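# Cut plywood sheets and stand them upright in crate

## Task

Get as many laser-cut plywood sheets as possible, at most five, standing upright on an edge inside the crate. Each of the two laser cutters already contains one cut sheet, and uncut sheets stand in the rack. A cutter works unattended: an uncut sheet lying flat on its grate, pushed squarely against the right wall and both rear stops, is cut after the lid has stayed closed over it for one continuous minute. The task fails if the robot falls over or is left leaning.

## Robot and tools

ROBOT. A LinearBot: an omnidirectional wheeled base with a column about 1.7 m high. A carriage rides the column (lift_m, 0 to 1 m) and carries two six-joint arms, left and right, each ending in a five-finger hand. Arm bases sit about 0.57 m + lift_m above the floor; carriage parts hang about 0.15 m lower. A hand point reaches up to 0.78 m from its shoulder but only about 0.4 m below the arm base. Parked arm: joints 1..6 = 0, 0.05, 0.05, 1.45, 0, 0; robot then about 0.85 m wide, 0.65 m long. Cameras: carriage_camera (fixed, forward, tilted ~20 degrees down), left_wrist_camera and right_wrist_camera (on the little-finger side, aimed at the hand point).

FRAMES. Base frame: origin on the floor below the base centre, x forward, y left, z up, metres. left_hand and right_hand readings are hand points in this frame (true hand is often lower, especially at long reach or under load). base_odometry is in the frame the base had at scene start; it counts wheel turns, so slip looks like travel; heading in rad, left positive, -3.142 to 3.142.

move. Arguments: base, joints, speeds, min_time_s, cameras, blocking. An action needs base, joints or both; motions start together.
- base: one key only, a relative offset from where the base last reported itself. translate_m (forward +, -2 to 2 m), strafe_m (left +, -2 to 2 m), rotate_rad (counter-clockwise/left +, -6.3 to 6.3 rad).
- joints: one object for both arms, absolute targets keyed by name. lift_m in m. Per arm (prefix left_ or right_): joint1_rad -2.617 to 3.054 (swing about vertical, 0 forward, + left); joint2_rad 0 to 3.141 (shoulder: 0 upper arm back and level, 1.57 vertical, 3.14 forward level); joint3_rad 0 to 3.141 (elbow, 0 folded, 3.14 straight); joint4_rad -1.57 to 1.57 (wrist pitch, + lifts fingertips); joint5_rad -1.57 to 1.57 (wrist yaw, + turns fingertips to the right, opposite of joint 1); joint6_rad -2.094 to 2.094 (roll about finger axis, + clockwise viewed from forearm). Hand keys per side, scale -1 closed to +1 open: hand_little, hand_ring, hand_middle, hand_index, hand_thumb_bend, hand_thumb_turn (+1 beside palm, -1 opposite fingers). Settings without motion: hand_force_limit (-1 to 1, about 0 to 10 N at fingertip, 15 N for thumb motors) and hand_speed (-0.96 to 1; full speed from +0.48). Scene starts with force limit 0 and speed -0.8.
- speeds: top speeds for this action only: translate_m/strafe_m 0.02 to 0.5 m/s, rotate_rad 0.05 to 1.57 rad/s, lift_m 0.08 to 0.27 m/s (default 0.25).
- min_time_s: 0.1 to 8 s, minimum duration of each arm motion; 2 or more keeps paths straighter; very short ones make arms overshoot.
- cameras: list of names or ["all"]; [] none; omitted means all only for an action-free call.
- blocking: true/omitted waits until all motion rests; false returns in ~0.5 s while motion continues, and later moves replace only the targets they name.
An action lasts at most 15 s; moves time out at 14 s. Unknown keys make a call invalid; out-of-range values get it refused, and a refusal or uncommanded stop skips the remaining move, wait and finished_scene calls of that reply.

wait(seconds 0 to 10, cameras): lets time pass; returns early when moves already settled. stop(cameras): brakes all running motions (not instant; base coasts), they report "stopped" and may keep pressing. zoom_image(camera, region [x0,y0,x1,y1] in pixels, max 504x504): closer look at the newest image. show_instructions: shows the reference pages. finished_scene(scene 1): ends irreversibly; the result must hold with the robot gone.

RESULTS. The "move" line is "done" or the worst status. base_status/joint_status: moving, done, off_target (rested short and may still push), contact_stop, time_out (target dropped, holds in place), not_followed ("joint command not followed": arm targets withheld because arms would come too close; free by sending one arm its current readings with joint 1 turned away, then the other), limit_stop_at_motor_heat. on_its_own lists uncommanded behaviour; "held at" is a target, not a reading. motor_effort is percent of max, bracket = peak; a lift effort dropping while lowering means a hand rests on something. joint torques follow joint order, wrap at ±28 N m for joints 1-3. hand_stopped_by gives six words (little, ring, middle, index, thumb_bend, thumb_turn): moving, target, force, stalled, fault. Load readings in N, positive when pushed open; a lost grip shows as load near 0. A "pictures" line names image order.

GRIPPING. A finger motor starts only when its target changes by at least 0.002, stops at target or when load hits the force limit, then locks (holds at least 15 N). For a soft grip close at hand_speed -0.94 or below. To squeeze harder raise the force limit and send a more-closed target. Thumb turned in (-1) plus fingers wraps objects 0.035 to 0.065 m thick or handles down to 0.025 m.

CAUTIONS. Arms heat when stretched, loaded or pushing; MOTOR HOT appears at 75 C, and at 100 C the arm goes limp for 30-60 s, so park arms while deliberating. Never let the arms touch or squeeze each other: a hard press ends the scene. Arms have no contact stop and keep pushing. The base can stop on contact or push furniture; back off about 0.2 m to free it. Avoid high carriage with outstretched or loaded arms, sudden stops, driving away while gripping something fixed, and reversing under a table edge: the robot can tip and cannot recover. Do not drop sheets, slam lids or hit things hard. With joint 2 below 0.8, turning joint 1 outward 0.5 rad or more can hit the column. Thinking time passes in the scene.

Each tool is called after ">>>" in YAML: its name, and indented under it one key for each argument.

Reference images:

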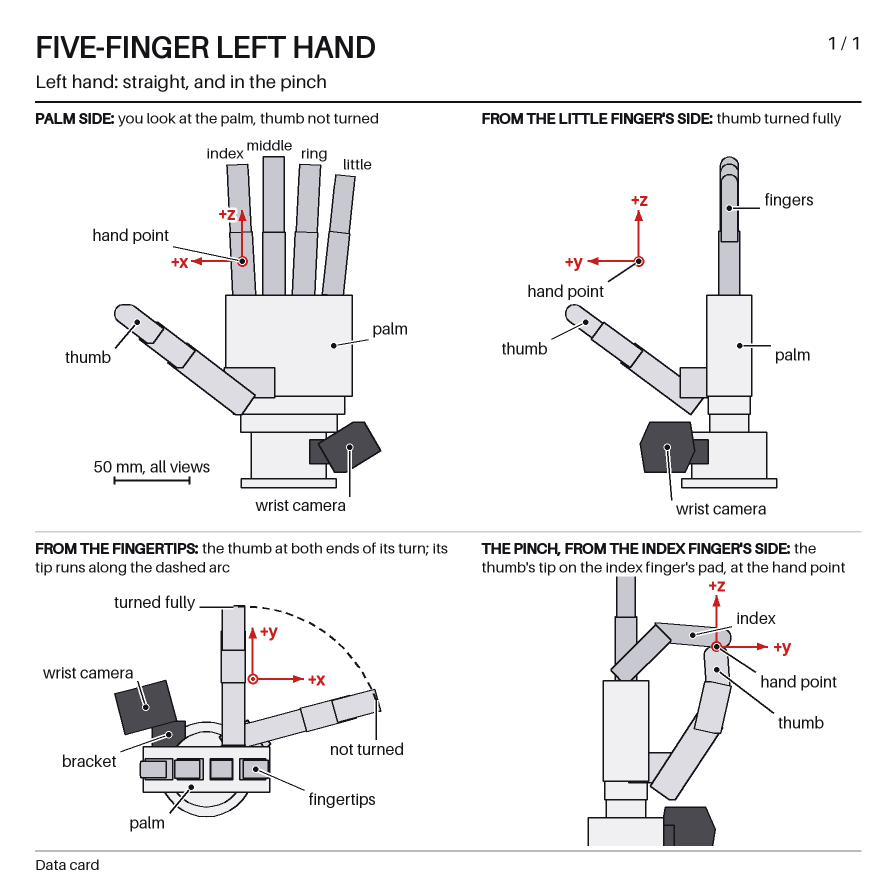

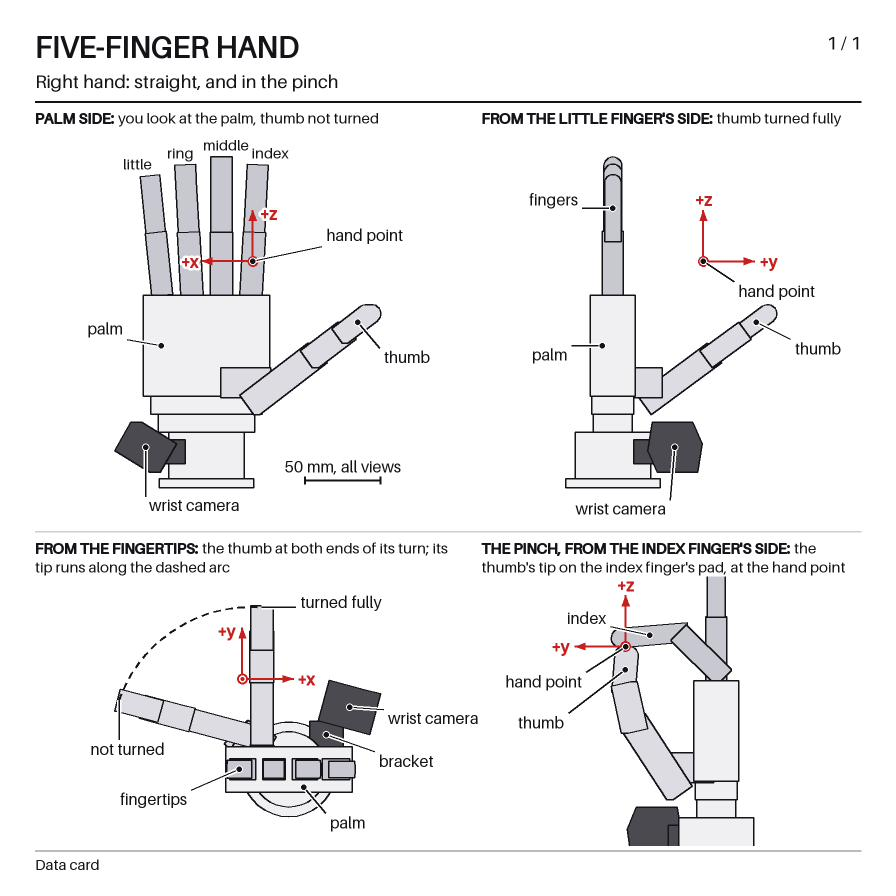

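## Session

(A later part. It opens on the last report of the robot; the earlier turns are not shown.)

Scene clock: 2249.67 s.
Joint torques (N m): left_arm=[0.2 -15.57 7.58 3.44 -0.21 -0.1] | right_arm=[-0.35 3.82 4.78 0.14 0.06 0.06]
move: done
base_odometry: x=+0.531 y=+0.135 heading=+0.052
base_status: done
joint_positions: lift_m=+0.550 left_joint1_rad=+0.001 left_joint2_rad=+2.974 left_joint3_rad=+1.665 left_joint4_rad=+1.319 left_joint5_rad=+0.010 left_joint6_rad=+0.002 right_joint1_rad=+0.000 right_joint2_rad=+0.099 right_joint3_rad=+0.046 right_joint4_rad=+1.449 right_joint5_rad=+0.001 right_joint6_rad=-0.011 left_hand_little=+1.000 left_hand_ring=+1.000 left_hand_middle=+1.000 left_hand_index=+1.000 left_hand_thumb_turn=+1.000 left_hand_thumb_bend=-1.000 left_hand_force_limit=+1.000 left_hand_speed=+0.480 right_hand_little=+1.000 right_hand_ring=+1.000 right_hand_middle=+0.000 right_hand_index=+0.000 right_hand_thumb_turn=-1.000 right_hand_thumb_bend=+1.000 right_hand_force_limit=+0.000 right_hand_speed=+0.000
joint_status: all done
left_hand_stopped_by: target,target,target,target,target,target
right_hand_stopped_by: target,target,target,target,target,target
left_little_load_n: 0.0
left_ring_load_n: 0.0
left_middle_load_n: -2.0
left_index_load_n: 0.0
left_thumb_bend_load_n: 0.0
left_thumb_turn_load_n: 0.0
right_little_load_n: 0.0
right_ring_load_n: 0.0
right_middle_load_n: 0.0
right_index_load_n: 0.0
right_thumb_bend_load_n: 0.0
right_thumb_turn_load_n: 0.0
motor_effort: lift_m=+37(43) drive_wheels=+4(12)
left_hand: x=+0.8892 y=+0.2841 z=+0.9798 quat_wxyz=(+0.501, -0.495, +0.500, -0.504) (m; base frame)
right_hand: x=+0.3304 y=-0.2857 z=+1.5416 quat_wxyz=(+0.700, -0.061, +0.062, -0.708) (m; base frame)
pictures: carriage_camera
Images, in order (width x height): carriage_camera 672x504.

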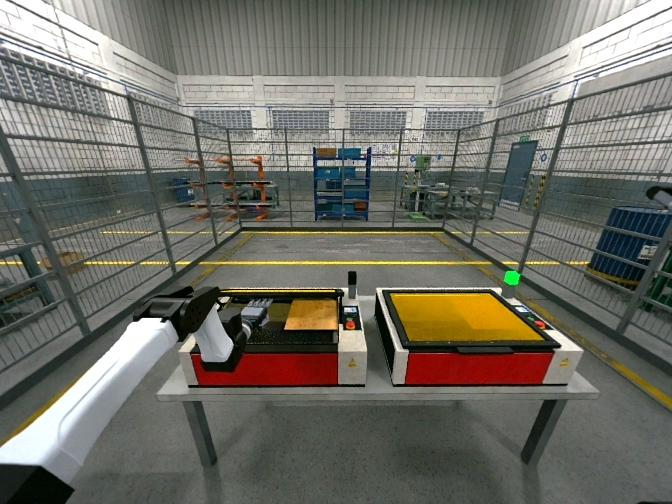

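>>> move:
  base: {"translate_m": 0.05}
  joints: {"lift_m": 0.63}
  speeds: {"lift_m": 0.08, "translate_m": 0.05}

>>> move:
  base: {"translate_m": 0.06}
  joints: {"lift_m": 0.69}
  speeds: {"lift_m": 0.08, "translate_m": 0.08}

>>> move:
  base: {"translate_m": 0.07}
  joints: {"lift_m": 0.73}
  speeds: {"lift_m": 0.08, "translate_m": 0.1}
  cameras: ["carriage_camera"]

Scene clock: 2254.23 s.
Joint torques (N m): left_arm=[0.18 -15.64 6.9 2.93 -0.21 -0.1] | right_arm=[-0.36 3.85 4.78 0.11 0.06 0.06]
move: done
base_odometry: x=+0.581 y=+0.138 heading=+0.052
base_status: done
joint_positions: lift_m=+0.630 left_joint1_rad=+0.001 left_joint2_rad=+2.974 left_joint3_rad=+1.674 left_joint4_rad=+1.360 left_joint5_rad=+0.009 left_joint6_rad=+0.002 right_joint1_rad=+0.000 right_joint2_rad=+0.099 right_joint3_rad=+0.046 right_joint4_rad=+1.450 right_joint5_rad=+0.001 right_joint6_rad=-0.011 left_hand_little=+1.000 left_hand_ring=+1.000 left_hand_middle=+1.000 left_hand_index=+1.000 left_hand_thumb_turn=+1.000 left_hand_thumb_bend=-1.000 left_hand_force_limit=+1.000 left_hand_speed=+0.480 right_hand_little=+1.000 right_hand_ring=+1.000 right_hand_middle=+0.000 right_hand_index=+0.000 right_hand_thumb_turn=-1.000 right_hand_thumb_bend=+1.000 right_hand_force_limit=+0.000 right_hand_speed=+0.000
joint_status: all done
left_hand_stopped_by: target,target,target,target,target,target
right_hand_stopped_by: target,target,target,target,target,target
left_little_load_n: 0.0
left_ring_load_n: 0.0
left_middle_load_n: -0.5
left_index_load_n: 0.0
left_thumb_bend_load_n: 0.0
left_thumb_turn_load_n: 0.0
right_little_load_n: 0.0
right_ring_load_n: 0.0
right_middle_load_n: 0.0
right_index_load_n: 0.0
right_thumb_bend_load_n: 0.0
right_thumb_turn_load_n: 0.0
motor_effort: lift_m=+37(43) drive_wheels=+4(12)
left_hand: x=+0.8939 y=+0.2842 z=+1.0747 quat_wxyz=(+0.513, -0.482, +0.487, -0.516) (m; base frame)
right_hand: x=+0.3303 y=-0.2857 z=+1.6216 quat_wxyz=(+0.700, -0.061, +0.061, -0.708) (m; base frame)
pictures: none

Scene clock: 2255.60 s.
Joint torques (N m): left_arm=[0.2 -15.21 6.24 2.7 -0.21 -0.1] | right_arm=[-0.36 3.85 4.77 0.1 0.06 0.06]
move: done
base_odometry: x=+0.641 y=+0.141 heading=+0.053
base_status: done
joint_positions: lift_m=+0.690 left_joint1_rad=+0.001 left_joint2_rad=+2.970 left_joint3_rad=+1.681 left_joint4_rad=+1.381 left_joint5_rad=+0.009 left_joint6_rad=+0.002 right_joint1_rad=+0.000 right_joint2_rad=+0.099 right_joint3_rad=+0.046 right_joint4_rad=+1.450 right_joint5_rad=+0.001 right_joint6_rad=-0.011 left_hand_little=+1.000 left_hand_ring=+1.000 left_hand_middle=+1.000 left_hand_index=+1.000 left_hand_thumb_turn=+1.000 left_hand_thumb_bend=-1.000 left_hand_force_limit=+1.000 left_hand_speed=+0.480 right_hand_little=+1.000 right_hand_ring=+1.000 right_hand_middle=+0.000 right_hand_index=+0.000 right_hand_thumb_turn=-1.000 right_hand_thumb_bend=+1.000 right_hand_force_limit=+0.000 right_hand_speed=+0.000
joint_status: all done
left_hand_stopped_by: target,target,target,target,target,target
right_hand_stopped_by: target,target,target,target,target,target
left_little_load_n: 0.0
left_ring_load_n: 0.0
left_middle_load_n: 0.0
left_index_load_n: 0.0
left_thumb_bend_load_n: 0.0
left_thumb_turn_load_n: 0.0
right_little_load_n: 0.0
right_ring_load_n: 0.0
right_middle_load_n: 0.0
right_index_load_n: 0.0
right_thumb_bend_load_n: 0.0
right_thumb_turn_load_n: 0.5
motor_effort: lift_m=+36(43) drive_wheels=-2(12)
left_hand: x=+0.8976 y=+0.2842 z=+1.1465 quat_wxyz=(+0.521, -0.474, +0.479, -0.524) (m; base frame)
right_hand: x=+0.3302 y=-0.2857 z=+1.6818 quat_wxyz=(+0.700, -0.061, +0.061, -0.708) (m; base frame)
pictures: none

Scene clock: 2257.07 s.
Joint torques (N m): left_arm=[0.18 -14.76 6.28 2.79 -0.23 -0.1] | right_arm=[-0.36 3.79 4.77 0.13 0.06 0.06]
move: done
base_odometry: x=+0.711 y=+0.145 heading=+0.053
base_status: done
joint_positions: lift_m=+0.730 left_joint1_rad=+0.001 left_joint2_rad=+2.966 left_joint3_rad=+1.681 left_joint4_rad=+1.373 left_joint5_rad=+0.009 left_joint6_rad=+0.002 right_joint1_rad=+0.000 right_joint2_rad=+0.099 right_joint3_rad=+0.046 right_joint4_rad=+1.448 right_joint5_rad=+0.001 right_joint6_rad=-0.011 left_hand_little=+1.000 left_hand_ring=+1.000 left_hand_middle=+1.000 left_hand_index=+1.000 left_hand_thumb_turn=+1.000 left_hand_thumb_bend=-1.000 left_hand_force_limit=+1.000 left_hand_speed=+0.480 right_hand_little=+1.000 right_hand_ring=+1.000 right_hand_middle=+0.000 right_hand_index=+0.000 right_hand_thumb_turn=-1.000 right_hand_thumb_bend=+1.000 right_hand_force_limit=+0.000 right_hand_speed=+0.000
joint_status: all done
left_hand_stopped_by: target,target,target,target,target,target
right_hand_stopped_by: target,target,target,target,target,target
left_little_load_n: 0.0
left_ring_load_n: 0.0
left_middle_load_n: -1.0
left_index_load_n: 0.0
left_thumb_bend_load_n: 0.0
left_thumb_turn_load_n: 0.5
right_little_load_n: 0.0
right_ring_load_n: 0.0
right_middle_load_n: -0.5
right_index_load_n: 0.0
right_thumb_bend_load_n: 0.0
right_thumb_turn_load_n: 0.0
motor_effort: lift_m=+37(44) drive_wheels=+5(11)
left_hand: x=+0.8980 y=+0.2842 z=+1.1864 quat_wxyz=(+0.520, -0.475, +0.480, -0.523) (m; base frame)
right_hand: x=+0.3307 y=-0.2857 z=+1.7215 quat_wxyz=(+0.700, -0.062, +0.062, -0.708) (m; base frame)
pictures: carriage_camera
Images, in order (width x height): carriage_camera 672x504.

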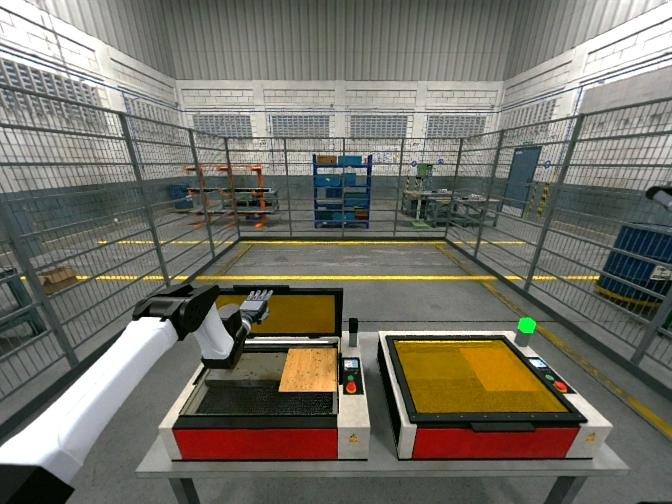

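>>> move:
  base: {"translate_m": -0.3}
  speeds: {"translate_m": 0.25}

>>> move:
  base: {"strafe_m": -0.187}
  joints: {"lift_m": 0.5, "left_joint1_rad": 0, "left_joint2_rad": 2.368, "left_joint3_rad": 1.026, "left_joint4_rad": 0.469, "left_joint5_rad": 0}
  speeds: {"strafe_m": 0.15}
  min_time_s: 2
  cameras: ["carriage_camera"]

>>> zoom_image:
  camera: "carriage_camera"
  region: [160, 230, 380, 400]

Scene clock: 2267.43 s.
Joint torques (N m): left_arm=[0.24 -14.9 6.27 2.66 -0.19 -0.1] | right_arm=[-0.35 3.84 4.75 0.11 0.05 0.06]
move: done
base_odometry: x=+0.411 y=+0.130 heading=+0.053
base_status: done
joint_positions: lift_m=+0.730 left_joint1_rad=+0.001 left_joint2_rad=+2.966 left_joint3_rad=+1.681 left_joint4_rad=+1.384 left_joint5_rad=+0.008 left_joint6_rad=+0.002 right_joint1_rad=+0.000 right_joint2_rad=+0.099 right_joint3_rad=+0.046 right_joint4_rad=+1.450 right_joint5_rad=+0.002 right_joint6_rad=-0.011 left_hand_little=+1.000 left_hand_ring=+1.000 left_hand_middle=+1.000 left_hand_index=+1.000 left_hand_thumb_turn=+1.000 left_hand_thumb_bend=-1.000 left_hand_force_limit=+1.000 left_hand_speed=+0.480 right_hand_little=+1.000 right_hand_ring=+1.000 right_hand_middle=+0.000 right_hand_index=+0.000 right_hand_thumb_turn=-1.000 right_hand_thumb_bend=+1.000 right_hand_force_limit=+0.000 right_hand_speed=+0.000
joint_status: not commanded
left_hand_stopped_by: target,target,target,target,target,target
right_hand_stopped_by: target,target,target,target,target,target
left_little_load_n: 0.0
left_ring_load_n: 0.0
left_middle_load_n: 0.0
left_index_load_n: 0.0
left_thumb_bend_load_n: 0.0
left_thumb_turn_load_n: 0.0
right_little_load_n: 0.0
right_ring_load_n: 0.0
right_middle_load_n: 0.0
right_index_load_n: 0.0
right_thumb_bend_load_n: 0.0
right_thumb_turn_load_n: 0.0
motor_effort: lift_m=+37(37) drive_wheels=+0(11)
left_hand: x=+0.8984 y=+0.2842 z=+1.1893 quat_wxyz=(+0.523, -0.473, +0.477, -0.525) (m; base frame)
right_hand: x=+0.3302 y=-0.2859 z=+1.7217 quat_wxyz=(+0.700, -0.061, +0.062, -0.708) (m; base frame)
pictures: none

Scene clock: 2269.77 s.
Joint torques (N m): left_arm=[0.42 -12.49 2.89 1.6 -0.16 -0.1] | right_arm=[-0.35 3.79 4.78 0.11 0.05 0.06]
move: done
base_odometry: x=+0.421 y=-0.057 heading=+0.053
base_status: done
joint_positions: lift_m=+0.500 left_joint1_rad=-0.001 left_joint2_rad=+2.408 left_joint3_rad=+1.036 left_joint4_rad=+0.485 left_joint5_rad=+0.005 left_joint6_rad=+0.002 right_joint1_rad=+0.000 right_joint2_rad=+0.099 right_joint3_rad=+0.046 right_joint4_rad=+1.450 right_joint5_rad=+0.001 right_joint6_rad=-0.011 left_hand_little=+1.000 left_hand_ring=+1.000 left_hand_middle=+1.000 left_hand_index=+1.000 left_hand_thumb_turn=+1.000 left_hand_thumb_bend=-1.000 left_hand_force_limit=+1.000 left_hand_speed=+0.480 right_hand_little=+1.000 right_hand_ring=+1.000 right_hand_middle=+0.000 right_hand_index=+0.000 right_hand_thumb_turn=-1.000 right_hand_thumb_bend=+1.000 right_hand_force_limit=+0.000 right_hand_speed=+0.000
joint_status: all done
left_hand_stopped_by: target,target,target,target,target,target
right_hand_stopped_by: target,target,target,target,target,target
left_little_load_n: 0.0
left_ring_load_n: 0.0
left_middle_load_n: 0.0
left_index_load_n: 0.0
left_thumb_bend_load_n: 0.0
left_thumb_turn_load_n: 0.0
right_little_load_n: 0.0
right_ring_load_n: 0.0
right_middle_load_n: 0.0
right_index_load_n: 0.0
right_thumb_bend_load_n: 0.0
right_thumb_turn_load_n: 0.0
motor_effort: lift_m=+30(31) drive_wheels=+0(8)
left_hand: x=+0.6652 y=+0.2835 z=+0.8683 quat_wxyz=(+0.236, -0.665, +0.668, -0.239) (m; base frame)
right_hand: x=+0.3302 y=-0.2858 z=+1.4923 quat_wxyz=(+0.700, -0.061, +0.061, -0.709) (m; base frame)
pictures: carriage_camera
Images, in order (width x height): carriage_camera 672x504.

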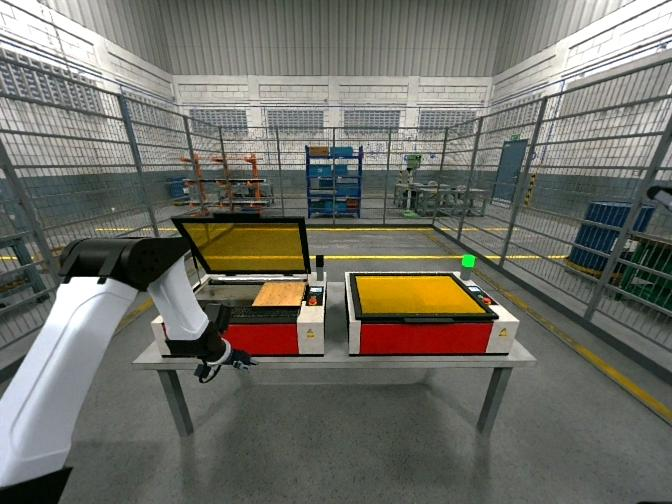

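Scaled by 2.291 from the camera's 672x504 image, which has a finer 960x720 frame.

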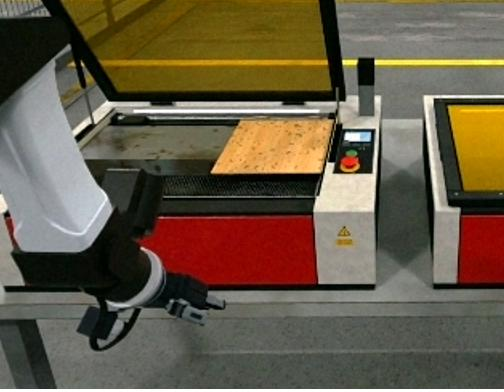

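>>> move:
  base: {"translate_m": 0.385}
  joints: {"lift_m": 0.52}
  speeds: {"translate_m": 0.15}

>>> move:
  joints: {"lift_m": 0.42}
  speeds: {"lift_m": 0.12}
  cameras: ["carriage_camera"]

>>> zoom_image:
  camera: "carriage_camera"
  region: [180, 280, 340, 420]

Scene clock: 2283.77 s.
Joint torques (N m): left_arm=[0.4 -11.25 3.36 1.76 -0.16 -0.1] | right_arm=[-0.31 3.93 4.77 0.11 0.06 0.06]
move: done
base_odometry: x=+0.805 y=-0.037 heading=+0.053
base_status: done
joint_positions: lift_m=+0.520 left_joint1_rad=-0.001 left_joint2_rad=+2.394 left_joint3_rad=+1.032 left_joint4_rad=+0.471 left_joint5_rad=+0.005 left_joint6_rad=+0.002 right_joint1_rad=+0.000 right_joint2_rad=+0.099 right_joint3_rad=+0.046 right_joint4_rad=+1.449 right_joint5_rad=+0.001 right_joint6_rad=-0.011 left_hand_little=+1.000 left_hand_ring=+1.000 left_hand_middle=+1.000 left_hand_index=+1.000 left_hand_thumb_turn=+1.000 left_hand_thumb_bend=-1.000 left_hand_force_limit=+1.000 left_hand_speed=+0.480 right_hand_little=+1.000 right_hand_ring=+1.000 right_hand_middle=+0.000 right_hand_index=+0.000 right_hand_thumb_turn=-1.000 right_hand_thumb_bend=+1.000 right_hand_force_limit=+0.000 right_hand_speed=+0.000
joint_status: all done
left_hand_stopped_by: target,target,target,target,target,target
right_hand_stopped_by: target,target,target,target,target,target
left_little_load_n: 0.0
left_ring_load_n: -0.5
left_middle_load_n: 0.0
left_index_load_n: 0.0
left_thumb_bend_load_n: 0.0
left_thumb_turn_load_n: 0.0
right_little_load_n: 0.0
right_ring_load_n: 0.0
right_middle_load_n: 0.0
right_index_load_n: 0.0
right_thumb_bend_load_n: 0.0
right_thumb_turn_load_n: 0.0
motor_effort: lift_m=+36(44) drive_wheels=+4(10)
left_hand: x=+0.6637 y=+0.2835 z=+0.8908 quat_wxyz=(+0.234, -0.665, +0.668, -0.237) (m; base frame)
right_hand: x=+0.3304 y=-0.2858 z=+1.5117 quat_wxyz=(+0.700, -0.061, +0.062, -0.709) (m; base frame)
pictures: none

Scene clock: 2285.00 s.
Joint torques (N m): left_arm=[0.36 -11.02 3.36 1.81 -0.16 -0.1] | right_arm=[-0.32 3.86 4.78 0.11 0.06 0.06]
move: done
base_odometry: x=+0.805 y=-0.037 heading=+0.053
base_status: not commanded
joint_positions: lift_m=+0.420 left_joint1_rad=-0.001 left_joint2_rad=+2.390 left_joint3_rad=+1.032 left_joint4_rad=+0.466 left_joint5_rad=+0.005 left_joint6_rad=+0.002 right_joint1_rad=+0.000 right_joint2_rad=+0.099 right_joint3_rad=+0.046 right_joint4_rad=+1.449 right_joint5_rad=+0.001 right_joint6_rad=-0.011 left_hand_little=+1.000 left_hand_ring=+1.000 left_hand_middle=+1.000 left_hand_index=+1.000 left_hand_thumb_turn=+1.000 left_hand_thumb_bend=-1.000 left_hand_force_limit=+1.000 left_hand_speed=+0.480 right_hand_little=+1.000 right_hand_ring=+1.000 right_hand_middle=+0.000 right_hand_index=+0.000 right_hand_thumb_turn=-1.000 right_hand_thumb_bend=+1.000 right_hand_force_limit=+0.000 right_hand_speed=+0.000
joint_status: all done
left_hand_stopped_by: target,target,target,target,target,target
right_hand_stopped_by: target,target,target,target,target,target
left_little_load_n: 0.0
left_ring_load_n: 0.0
left_middle_load_n: 0.0
left_index_load_n: 0.0
left_thumb_bend_load_n: 0.0
left_thumb_turn_load_n: 0.0
right_little_load_n: -0.5
right_ring_load_n: 0.0
right_middle_load_n: 0.0
right_index_load_n: 0.0
right_thumb_bend_load_n: 0.0
right_thumb_turn_load_n: 0.0
motor_effort: lift_m=+30(30) drive_wheels=-2(5)
left_hand: x=+0.6636 y=+0.2835 z=+0.7923 quat_wxyz=(+0.234, -0.665, +0.668, -0.237) (m; base frame)
right_hand: x=+0.3304 y=-0.2858 z=+1.4122 quat_wxyz=(+0.700, -0.061, +0.062, -0.709) (m; base frame)
pictures: carriage_camera
Images, in order (width x height): carriage_camera 672x504.

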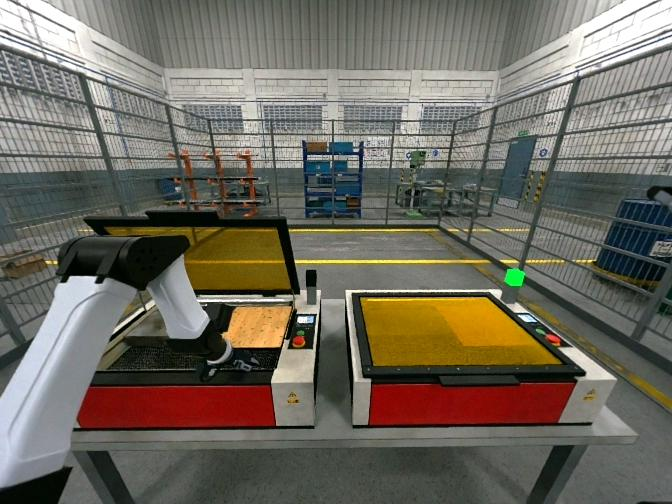

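Scaled by 3.150 from the camera's 672x504 image, which has a finer 960x720 frame.

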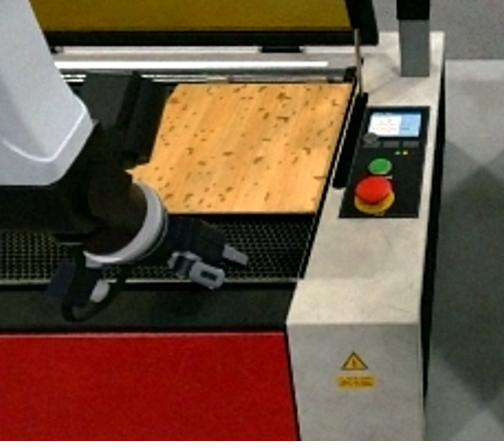

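>>> move:
  joints: {"lift_m": 0.40}
  speeds: {"lift_m": 0.1}

>>> move:
  base: {"translate_m": 0.078}
  speeds: {"translate_m": 0.08}
  cameras: ["carriage_camera"]

>>> zoom_image:
  camera: "carriage_camera"
  region: [180, 280, 320, 420]

Scene clock: 2289.87 s.
Joint torques (N m): left_arm=[0.39 -9.85 3.48 1.54 -0.21 -0.08] | right_arm=[-0.32 3.85 4.77 0.11 0.06 0.06]
move: done
base_odometry: x=+0.805 y=-0.037 heading=+0.053
base_status: not commanded
joint_positions: lift_m=+0.400 left_joint1_rad=-0.001 left_joint2_rad=+2.376 left_joint3_rad=+1.032 left_joint4_rad=+0.497 left_joint5_rad=+0.010 left_joint6_rad=+0.000 right_joint1_rad=+0.000 right_joint2_rad=+0.099 right_joint3_rad=+0.046 right_joint4_rad=+1.449 right_joint5_rad=+0.001 right_joint6_rad=-0.011 left_hand_little=+1.000 left_hand_ring=+1.000 left_hand_middle=+1.000 left_hand_index=+1.000 left_hand_thumb_turn=+1.000 left_hand_thumb_bend=-1.000 left_hand_force_limit=+1.000 left_hand_speed=+0.480 right_hand_little=+1.000 right_hand_ring=+1.000 right_hand_middle=+0.000 right_hand_index=+0.000 right_hand_thumb_turn=-1.000 right_hand_thumb_bend=+1.000 right_hand_force_limit=+0.000 right_hand_speed=+0.000
joint_status: all done
left_hand_stopped_by: target,target,target,target,target,target
right_hand_stopped_by: target,target,target,target,target,target
left_little_load_n: 0.0
left_ring_load_n: 0.0
left_middle_load_n: 0.0
left_index_load_n: 0.0
left_thumb_bend_load_n: -0.5
left_thumb_turn_load_n: 0.0
right_little_load_n: 0.0
right_ring_load_n: 0.0
right_middle_load_n: 0.0
right_index_load_n: 0.0
right_thumb_bend_load_n: 0.0
right_thumb_turn_load_n: 0.0
motor_effort: lift_m=+29(29) drive_wheels=+4(4)
left_hand: x=+0.6754 y=+0.2824 z=+0.7828 quat_wxyz=(+0.247, -0.660, +0.663, -0.254) (m; base frame)
right_hand: x=+0.3305 y=-0.2858 z=+1.3923 quat_wxyz=(+0.700, -0.062, +0.062, -0.709) (m; base frame)
pictures: none

Scene clock: 2291.47 s.
Joint torques (N m): left_arm=[0.39 -9.81 3.89 2.17 -0.15 -0.09] | right_arm=[-0.32 3.81 4.77 0.11 0.06 0.06]
move: done
base_odometry: x=+0.883 y=-0.033 heading=+0.052
base_status: done
joint_positions: lift_m=+0.400 left_joint1_rad=-0.001 left_joint2_rad=+2.376 left_joint3_rad=+1.025 left_joint4_rad=+0.432 left_joint5_rad=+0.006 left_joint6_rad=-0.001 right_joint1_rad=+0.000 right_joint2_rad=+0.099 right_joint3_rad=+0.046 right_joint4_rad=+1.449 right_joint5_rad=+0.001 right_joint6_rad=-0.011 left_hand_little=+1.000 left_hand_ring=+1.000 left_hand_middle=+1.000 left_hand_index=+1.000 left_hand_thumb_turn=+1.000 left_hand_thumb_bend=-1.000 left_hand_force_limit=+1.000 left_hand_speed=+0.480 right_hand_little=+1.000 right_hand_ring=+1.000 right_hand_middle=+0.000 right_hand_index=+0.000 right_hand_thumb_turn=-1.000 right_hand_thumb_bend=+1.000 right_hand_force_limit=+0.000 right_hand_speed=+0.000
joint_status: not commanded
left_hand_stopped_by: target,target,target,target,target,target
right_hand_stopped_by: target,target,target,target,target,target
left_little_load_n: -0.5
left_ring_load_n: 0.0
left_middle_load_n: 0.5
left_index_load_n: 0.0
left_thumb_bend_load_n: 0.0
left_thumb_turn_load_n: 0.0
right_little_load_n: 0.0
right_ring_load_n: 0.0
right_middle_load_n: 0.0
right_index_load_n: -0.5
right_thumb_bend_load_n: 0.0
right_thumb_turn_load_n: 0.0
motor_effort: lift_m=+29(29) drive_wheels=+4(11)
left_hand: x=+0.6562 y=+0.2830 z=+0.7730 quat_wxyz=(+0.224, -0.669, +0.671, -0.229) (m; base frame)
right_hand: x=+0.3304 y=-0.2858 z=+1.3923 quat_wxyz=(+0.700, -0.061, +0.062, -0.709) (m; base frame)
pictures: carriage_camera
Images, in order (width x height): carriage_camera 672x504.

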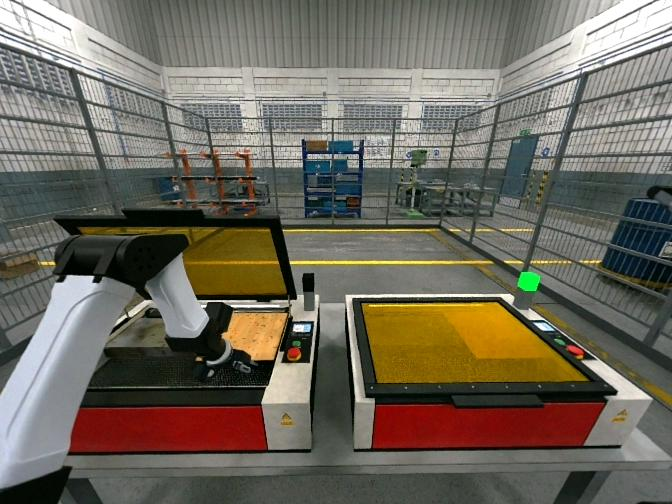

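Scaled by 3.600 from the camera's 672x504 image, which has a finer 960x720 frame.

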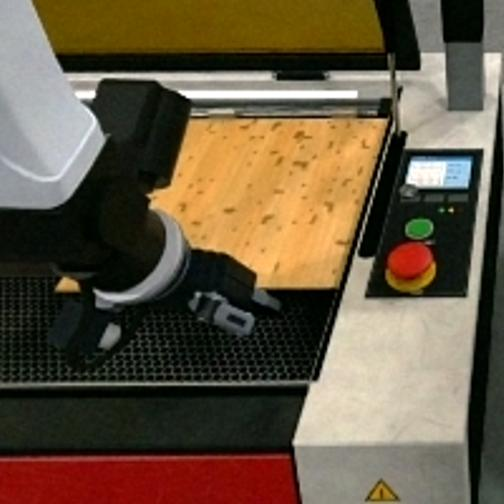

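>>> move:
  base: {"translate_m": 0.012}
  joints: {"lift_m": 0.408}
  speeds: {"translate_m": 0.04, "lift_m": 0.08}

>>> move:
  joints: {"lift_m": 0.43}
  speeds: {"lift_m": 0.08}
  cameras: ["carriage_camera"]

>>> zoom_image:
  camera: "carriage_camera"
  region: [180, 280, 320, 420]

Scene clock: 2296.60 s.
Joint torques (N m): left_arm=[0.38 -9.42 4.51 2.44 -0.18 0.01] | right_arm=[-0.32 3.85 4.77 0.11 0.05 0.06]
move: done
base_odometry: x=+0.895 y=-0.033 heading=+0.052
base_status: done
joint_positions: lift_m=+0.408 left_joint1_rad=-0.001 left_joint2_rad=+2.374 left_joint3_rad=+1.016 left_joint4_rad=+0.399 left_joint5_rad=+0.005 left_joint6_rad=-0.007 right_joint1_rad=+0.000 right_joint2_rad=+0.099 right_joint3_rad=+0.046 right_joint4_rad=+1.449 right_joint5_rad=+0.001 right_joint6_rad=-0.011 left_hand_little=+1.000 left_hand_ring=+1.000 left_hand_middle=+1.000 left_hand_index=+1.000 left_hand_thumb_turn=+1.000 left_hand_thumb_bend=-1.000 left_hand_force_limit=+1.000 left_hand_speed=+0.480 right_hand_little=+1.000 right_hand_ring=+1.000 right_hand_middle=+0.000 right_hand_index=+0.000 right_hand_thumb_turn=-1.000 right_hand_thumb_bend=+1.000 right_hand_force_limit=+0.000 right_hand_speed=+0.000
joint_status: all done
left_hand_stopped_by: target,target,target,target,target,target
right_hand_stopped_by: target,target,target,target,target,target
left_little_load_n: -1.0
left_ring_load_n: 0.0
left_middle_load_n: 0.0
left_index_load_n: 0.0
left_thumb_bend_load_n: 0.0
left_thumb_turn_load_n: 0.0
right_little_load_n: 0.0
right_ring_load_n: 0.0
right_middle_load_n: 0.0
right_index_load_n: 0.0
right_thumb_bend_load_n: 0.0
right_thumb_turn_load_n: 0.0
motor_effort: lift_m=+36(43) drive_wheels=+4(12)
left_hand: x=+0.6448 y=+0.2830 z=+0.7759 quat_wxyz=(+0.211, -0.676, +0.673, -0.216) (m; base frame)
right_hand: x=+0.3304 y=-0.2858 z=+1.3996 quat_wxyz=(+0.700, -0.061, +0.062, -0.709) (m; base frame)
pictures: none

Scene clock: 2297.23 s.
Joint torques (N m): left_arm=[0.39 -9.5 4.55 2.46 -0.15 0] | right_arm=[-0.31 3.78 4.78 0.12 0.06 0.06]
move: done
base_odometry: x=+0.895 y=-0.033 heading=+0.052
base_status: not commanded
joint_positions: lift_m=+0.430 left_joint1_rad=-0.001 left_joint2_rad=+2.374 left_joint3_rad=+1.016 left_joint4_rad=+0.401 left_joint5_rad=+0.005 left_joint6_rad=-0.007 right_joint1_rad=+0.000 right_joint2_rad=+0.099 right_joint3_rad=+0.046 right_joint4_rad=+1.449 right_joint5_rad=+0.001 right_joint6_rad=-0.011 left_hand_little=+1.000 left_hand_ring=+1.000 left_hand_middle=+1.000 left_hand_index=+1.000 left_hand_thumb_turn=+1.000 left_hand_thumb_bend=-1.000 left_hand_force_limit=+1.000 left_hand_speed=+0.480 right_hand_little=+1.000 right_hand_ring=+1.000 right_hand_middle=+0.000 right_hand_index=+0.000 right_hand_thumb_turn=-1.000 right_hand_thumb_bend=+1.000 right_hand_force_limit=+0.000 right_hand_speed=+0.000
joint_status: all done
left_hand_stopped_by: target,target,target,target,target,target
right_hand_stopped_by: target,target,target,target,target,target
left_little_load_n: -0.5
left_ring_load_n: 0.0
left_middle_load_n: 0.0
left_index_load_n: -0.5
left_thumb_bend_load_n: 0.0
left_thumb_turn_load_n: 0.0
right_little_load_n: -0.5
right_ring_load_n: 0.0
right_middle_load_n: 0.0
right_index_load_n: 0.0
right_thumb_bend_load_n: 0.0
right_thumb_turn_load_n: 0.0
motor_effort: lift_m=+36(41) drive_wheels=+4(5)
left_hand: x=+0.6451 y=+0.2830 z=+0.7978 quat_wxyz=(+0.211, -0.676, +0.672, -0.216) (m; base frame)
right_hand: x=+0.3305 y=-0.2858 z=+1.4216 quat_wxyz=(+0.700, -0.062, +0.062, -0.709) (m; base frame)
pictures: carriage_camera
Images, in order (width x height): carriage_camera 672x504.

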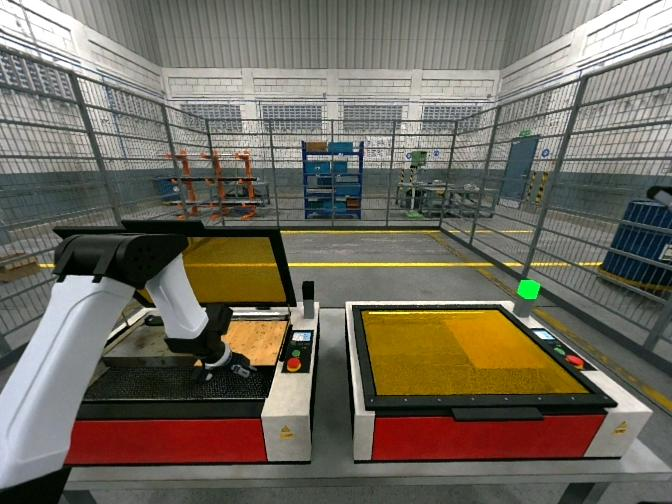

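Scaled by 3.600 from the camera's 672x504 image, which has a finer 960x720 frame.

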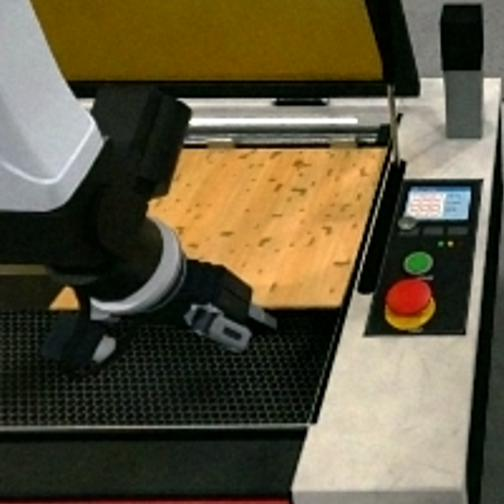

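>>> move:
  base: {"translate_m": 0.027}
  joints: {"lift_m": 0.422}
  speeds: {"translate_m": 0.05, "lift_m": 0.08}
  cameras: ["carriage_camera", "left_wrist_camera"]

>>> zoom_image:
  camera: "carriage_camera"
  region: [180, 280, 320, 420]

Scene clock: 2310.00 s.
Joint torques (N m): left_arm=[0.38 -8.57 5.87 3.23 -0.13 0.18] | right_arm=[-0.24 3.84 4.77 0.11 0.07 0.06]
move: done
base_odometry: x=+0.922 y=-0.031 heading=+0.052
base_status: done
joint_positions: lift_m=+0.422 left_joint1_rad=-0.001 left_joint2_rad=+2.366 left_joint3_rad=+1.002 left_joint4_rad=+0.318 left_joint5_rad=+0.004 left_joint6_rad=-0.022 right_joint1_rad=+0.000 right_joint2_rad=+0.099 right_joint3_rad=+0.046 right_joint4_rad=+1.449 right_joint5_rad=+0.001 right_joint6_rad=-0.011 left_hand_little=+1.000 left_hand_ring=+1.000 left_hand_middle=+1.000 left_hand_index=+1.000 left_hand_thumb_turn=+1.000 left_hand_thumb_bend=-1.000 left_hand_force_limit=+1.000 left_hand_speed=+0.480 right_hand_little=+1.000 right_hand_ring=+1.000 right_hand_middle=+0.000 right_hand_index=+0.000 right_hand_thumb_turn=-1.000 right_hand_thumb_bend=+1.000 right_hand_force_limit=+0.000 right_hand_speed=+0.000
joint_status: all done
left_hand_stopped_by: target,target,target,target,target,target
right_hand_stopped_by: target,target,target,target,target,target
left_little_load_n: -1.5
left_ring_load_n: -1.5
left_middle_load_n: 1.0
left_index_load_n: 0.0
left_thumb_bend_load_n: 0.0
left_thumb_turn_load_n: 0.0
right_little_load_n: 0.0
right_ring_load_n: 0.0
right_middle_load_n: 0.0
right_index_load_n: 0.0
right_thumb_bend_load_n: 0.0
right_thumb_turn_load_n: 0.0
motor_effort: lift_m=+30(31) drive_wheels=+5(14)
left_hand: x=+0.6192 y=+0.2822 z=+0.7829 quat_wxyz=(+0.180, -0.690, +0.676, -0.187) (m; base frame)
right_hand: x=+0.3306 y=-0.2858 z=+1.4142 quat_wxyz=(+0.700, -0.062, +0.062, -0.709) (m; base frame)
pictures: carriage_camera, left_wrist_camera
Images, in order (width x height): carriage_camera 672x504, left_wrist_camera 672x504.

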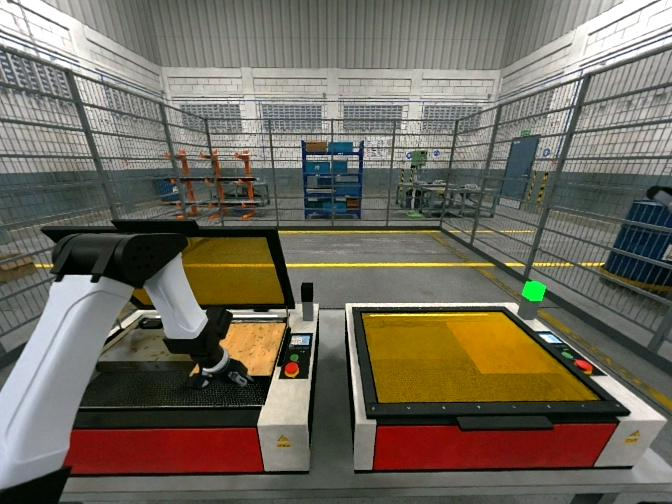

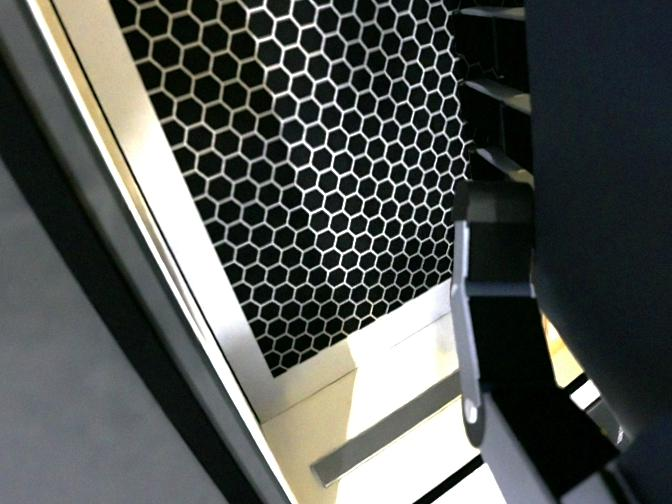

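Scaled by 3.600 from the camera's 672x504 image, which has a finer 960x720 frame.

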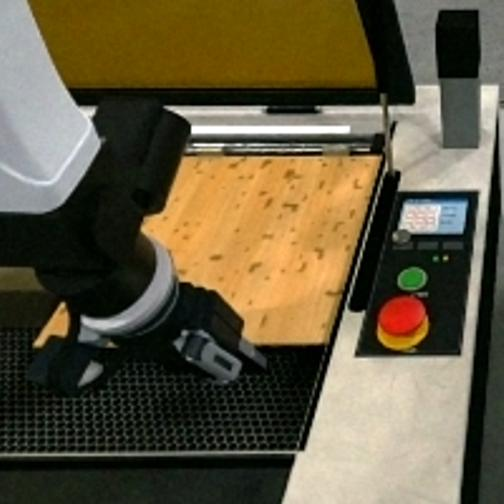

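>>> move:
  base: {"translate_m": -0.022}
  joints: {"lift_m": 0.418}
  speeds: {"translate_m": 0.05, "lift_m": 0.08}

>>> move:
  joints: {"lift_m": 0.45, "left_joint4_rad": 0.5}
  speeds: {"lift_m": 0.08}
  cameras: ["carriage_camera"]

>>> zoom_image:
  camera: "carriage_camera"
  region: [180, 280, 320, 420]

Scene clock: 2319.53 s.
Joint torques (N m): left_arm=[0.39 -8.69 5.81 2.48 -0.16 0.1] | right_arm=[-0.31 3.85 4.77 0.11 0.06 0.06]
move: done
base_odometry: x=+0.900 y=-0.033 heading=+0.052
base_status: done
joint_positions: lift_m=+0.418 left_joint1_rad=-0.001 left_joint2_rad=+2.364 left_joint3_rad=+1.002 left_joint4_rad=+0.396 left_joint5_rad=+0.004 left_joint6_rad=-0.014 right_joint1_rad=+0.000 right_joint2_rad=+0.099 right_joint3_rad=+0.046 right_joint4_rad=+1.449 right_joint5_rad=+0.001 right_joint6_rad=-0.011 left_hand_little=+1.000 left_hand_ring=+1.000 left_hand_middle=+1.000 left_hand_index=+1.000 left_hand_thumb_turn=+1.000 left_hand_thumb_bend=-1.000 left_hand_force_limit=+1.000 left_hand_speed=+0.480 right_hand_little=+1.000 right_hand_ring=+1.000 right_hand_middle=+0.000 right_hand_index=+0.000 right_hand_thumb_turn=-1.000 right_hand_thumb_bend=+1.000 right_hand_force_limit=+0.000 right_hand_speed=+0.000
joint_status: all done
left_hand_stopped_by: target,target,target,target,target,target
right_hand_stopped_by: target,target,target,target,target,target
left_little_load_n: -0.5
left_ring_load_n: -0.5
left_middle_load_n: 0.0
left_index_load_n: 0.0
left_thumb_bend_load_n: 0.0
left_thumb_turn_load_n: 0.0
right_little_load_n: 0.0
right_ring_load_n: 0.0
right_middle_load_n: 0.0
right_index_load_n: 0.0
right_thumb_bend_load_n: 0.0
right_thumb_turn_load_n: 0.0
motor_effort: lift_m=+27(28) drive_wheels=+3(7)
left_hand: x=+0.6398 y=+0.2827 z=+0.7870 quat_wxyz=(+0.207, -0.679, +0.671, -0.213) (m; base frame)
right_hand: x=+0.3304 y=-0.2858 z=+1.4105 quat_wxyz=(+0.700, -0.061, +0.062, -0.709) (m; base frame)
pictures: none

Scene clock: 2320.30 s.
Joint torques (N m): left_arm=[0.43 -8.84 5.81 2.6 -0.15 0.08] | right_arm=[-0.31 3.84 4.79 0.11 0.06 0.06]
move: off_target
base_odometry: x=+0.900 y=-0.033 heading=+0.052
base_status: not commanded
joint_positions: lift_m=+0.450 left_joint1_rad=-0.001 left_joint2_rad=+2.368 left_joint3_rad=+1.002 left_joint4_rad=+0.417 left_joint5_rad=+0.004 left_joint6_rad=-0.013 right_joint1_rad=+0.000 right_joint2_rad=+0.099 right_joint3_rad=+0.046 right_joint4_rad=+1.449 right_joint5_rad=+0.001 right_joint6_rad=-0.011 left_hand_little=+1.000 left_hand_ring=+1.000 left_hand_middle=+1.000 left_hand_index=+1.000 left_hand_thumb_turn=+1.000 left_hand_thumb_bend=-1.000 left_hand_force_limit=+1.000 left_hand_speed=+0.480 right_hand_little=+1.000 right_hand_ring=+1.000 right_hand_middle=+0.000 right_hand_index=+0.000 right_hand_thumb_turn=-1.000 right_hand_thumb_bend=+1.000 right_hand_force_limit=+0.000 right_hand_speed=+0.000
joint_status: left_joint4_rad off_target (ended at +0.418, target +0.500); the others done
left_hand_stopped_by: target,target,target,target,target,target
right_hand_stopped_by: target,target,target,target,target,target
left_little_load_n: 0.0
left_ring_load_n: -0.5
left_middle_load_n: 0.0
left_index_load_n: 0.0
left_thumb_bend_load_n: 0.0
left_thumb_turn_load_n: 0.0
right_little_load_n: 0.0
right_ring_load_n: 0.0
right_middle_load_n: 0.0
right_index_load_n: 0.0
right_thumb_bend_load_n: 0.0
right_thumb_turn_load_n: 0.0
motor_effort: lift_m=+36(44) drive_wheels=+3(3)
left_hand: x=+0.6441 y=+0.2827 z=+0.8190 quat_wxyz=(+0.213, -0.677, +0.670, -0.219) (m; base frame)
right_hand: x=+0.3304 y=-0.2858 z=+1.4417 quat_wxyz=(+0.700, -0.061, +0.062, -0.709) (m; base frame)
pictures: carriage_camera
Images, in order (width x height): carriage_camera 672x504.

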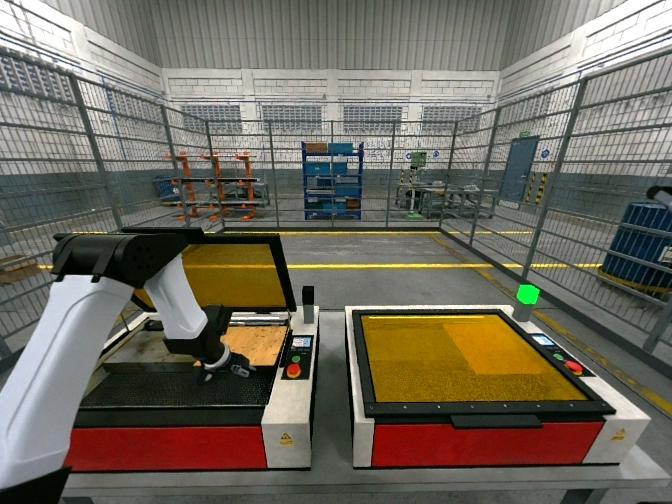

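Scaled by 3.600 from the camera's 672x504 image, which has a finer 960x720 frame.

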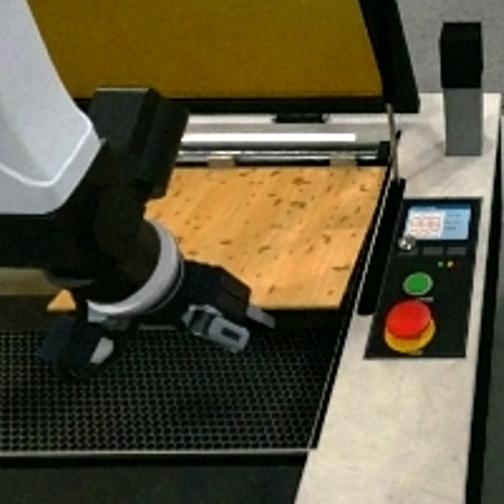

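>>> move:
  base: {"translate_m": 0.01}
  joints: {"lift_m": 0.47, "left_joint4_rad": 0.56}
  speeds: {"lift_m": 0.08, "translate_m": 0.04}

>>> move:
  joints: {"lift_m": 0.50, "left_joint4_rad": 0.68}
  speeds: {"lift_m": 0.08}
  min_time_s: 1
  cameras: ["carriage_camera"]

>>> zoom_image:
  camera: "carriage_camera"
  region: [180, 280, 320, 420]

Scene clock: 2323.90 s.
Joint torques (N m): left_arm=[0.42 -9.2 5.83 3.37 -0.15 0.07] | right_arm=[-0.31 3.85 4.77 0.11 0.06 0.06]
move: off_target
base_odometry: x=+0.910 y=-0.032 heading=+0.051
base_status: done
joint_positions: lift_m=+0.470 left_joint1_rad=-0.001 left_joint2_rad=+2.371 left_joint3_rad=+1.002 left_joint4_rad=+0.405 left_joint5_rad=+0.004 left_joint6_rad=-0.013 right_joint1_rad=+0.000 right_joint2_rad=+0.099 right_joint3_rad=+0.046 right_joint4_rad=+1.449 right_joint5_rad=+0.001 right_joint6_rad=-0.011 left_hand_little=+1.000 left_hand_ring=+1.000 left_hand_middle=+1.000 left_hand_index=+1.000 left_hand_thumb_turn=+1.000 left_hand_thumb_bend=-1.000 left_hand_force_limit=+1.000 left_hand_speed=+0.480 right_hand_little=+1.000 right_hand_ring=+1.000 right_hand_middle=+0.000 right_hand_index=+0.000 right_hand_thumb_turn=-1.000 right_hand_thumb_bend=+1.000 right_hand_force_limit=+0.000 right_hand_speed=+0.000
joint_status: left_joint4_rad off_target (ended at +0.405, target +0.560); the others done
left_hand_stopped_by: target,target,target,target,target,target
right_hand_stopped_by: target,target,target,target,target,target
left_little_load_n: -0.5
left_ring_load_n: -1.0
left_middle_load_n: 0.0
left_index_load_n: 0.0
left_thumb_bend_load_n: 0.0
left_thumb_turn_load_n: 0.0
right_little_load_n: 0.0
right_ring_load_n: 0.0
right_middle_load_n: 0.0
right_index_load_n: 0.0
right_thumb_bend_load_n: 0.0
right_thumb_turn_load_n: 0.0
motor_effort: lift_m=+36(43) drive_wheels=+4(9)
left_hand: x=+0.6400 y=+0.2828 z=+0.8365 quat_wxyz=(+0.208, -0.678, +0.671, -0.214) (m; base frame)
right_hand: x=+0.3305 y=-0.2858 z=+1.4617 quat_wxyz=(+0.700, -0.062, +0.062, -0.709) (m; base frame)
pictures: none

Scene clock: 2325.20 s.
Joint torques (N m): left_arm=[0.39 -9.51 5.83 3.89 -0.07 0.07] | right_arm=[-0.31 3.84 4.77 0.12 0.06 0.06]
move: off_target
base_odometry: x=+0.910 y=-0.032 heading=+0.051
base_status: not commanded
joint_positions: lift_m=+0.500 left_joint1_rad=-0.001 left_joint2_rad=+2.374 left_joint3_rad=+1.002 left_joint4_rad=+0.494 left_joint5_rad=-0.003 left_joint6_rad=-0.013 right_joint1_rad=+0.000 right_joint2_rad=+0.099 right_joint3_rad=+0.046 right_joint4_rad=+1.449 right_joint5_rad=+0.001 right_joint6_rad=-0.011 left_hand_little=+1.000 left_hand_ring=+1.000 left_hand_middle=+1.000 left_hand_index=+1.000 left_hand_thumb_turn=+1.000 left_hand_thumb_bend=-1.000 left_hand_force_limit=+1.000 left_hand_speed=+0.480 right_hand_little=+1.000 right_hand_ring=+1.000 right_hand_middle=+0.000 right_hand_index=+0.000 right_hand_thumb_turn=-1.000 right_hand_thumb_bend=+1.000 right_hand_force_limit=+0.000 right_hand_speed=+0.000
joint_status: left_joint4_rad off_target (ended at +0.494, target +0.680); the others done
left_hand_stopped_by: target,target,target,target,target,target
right_hand_stopped_by: target,target,target,target,target,target
left_little_load_n: 0.0
left_ring_load_n: -1.5
left_middle_load_n: -0.5
left_index_load_n: 0.0
left_thumb_bend_load_n: 0.0
left_thumb_turn_load_n: 0.0
right_little_load_n: 0.0
right_ring_load_n: 0.0
right_middle_load_n: 0.0
right_index_load_n: 0.0
right_thumb_bend_load_n: 0.0
right_thumb_turn_load_n: -0.5
motor_effort: lift_m=+35(44) drive_wheels=+4(4)
left_hand: x=+0.6614 y=+0.2842 z=+0.8752 quat_wxyz=(+0.239, -0.669, +0.661, -0.240) (m; base frame)
right_hand: x=+0.3305 y=-0.2858 z=+1.4917 quat_wxyz=(+0.700, -0.062, +0.062, -0.709) (m; base frame)
pictures: carriage_camera
Images, in order (width x height): carriage_camera 672x504.

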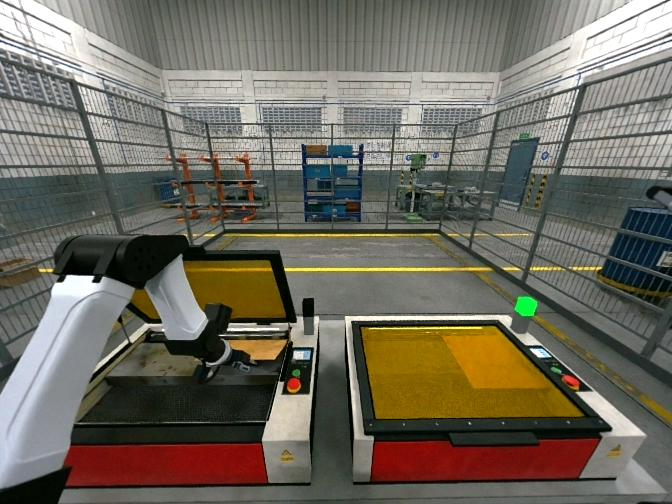

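Scaled by 3.600 from the camera's 672x504 image, which has a finer 960x720 frame.

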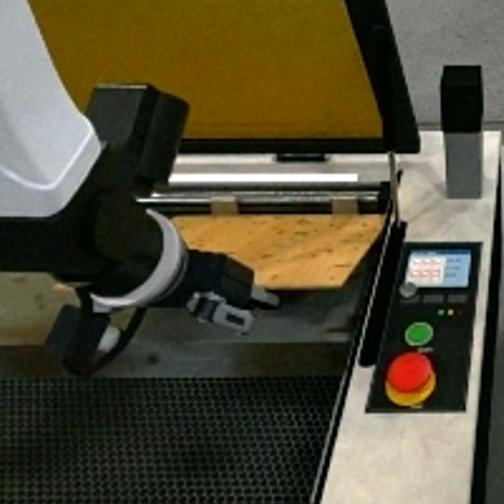

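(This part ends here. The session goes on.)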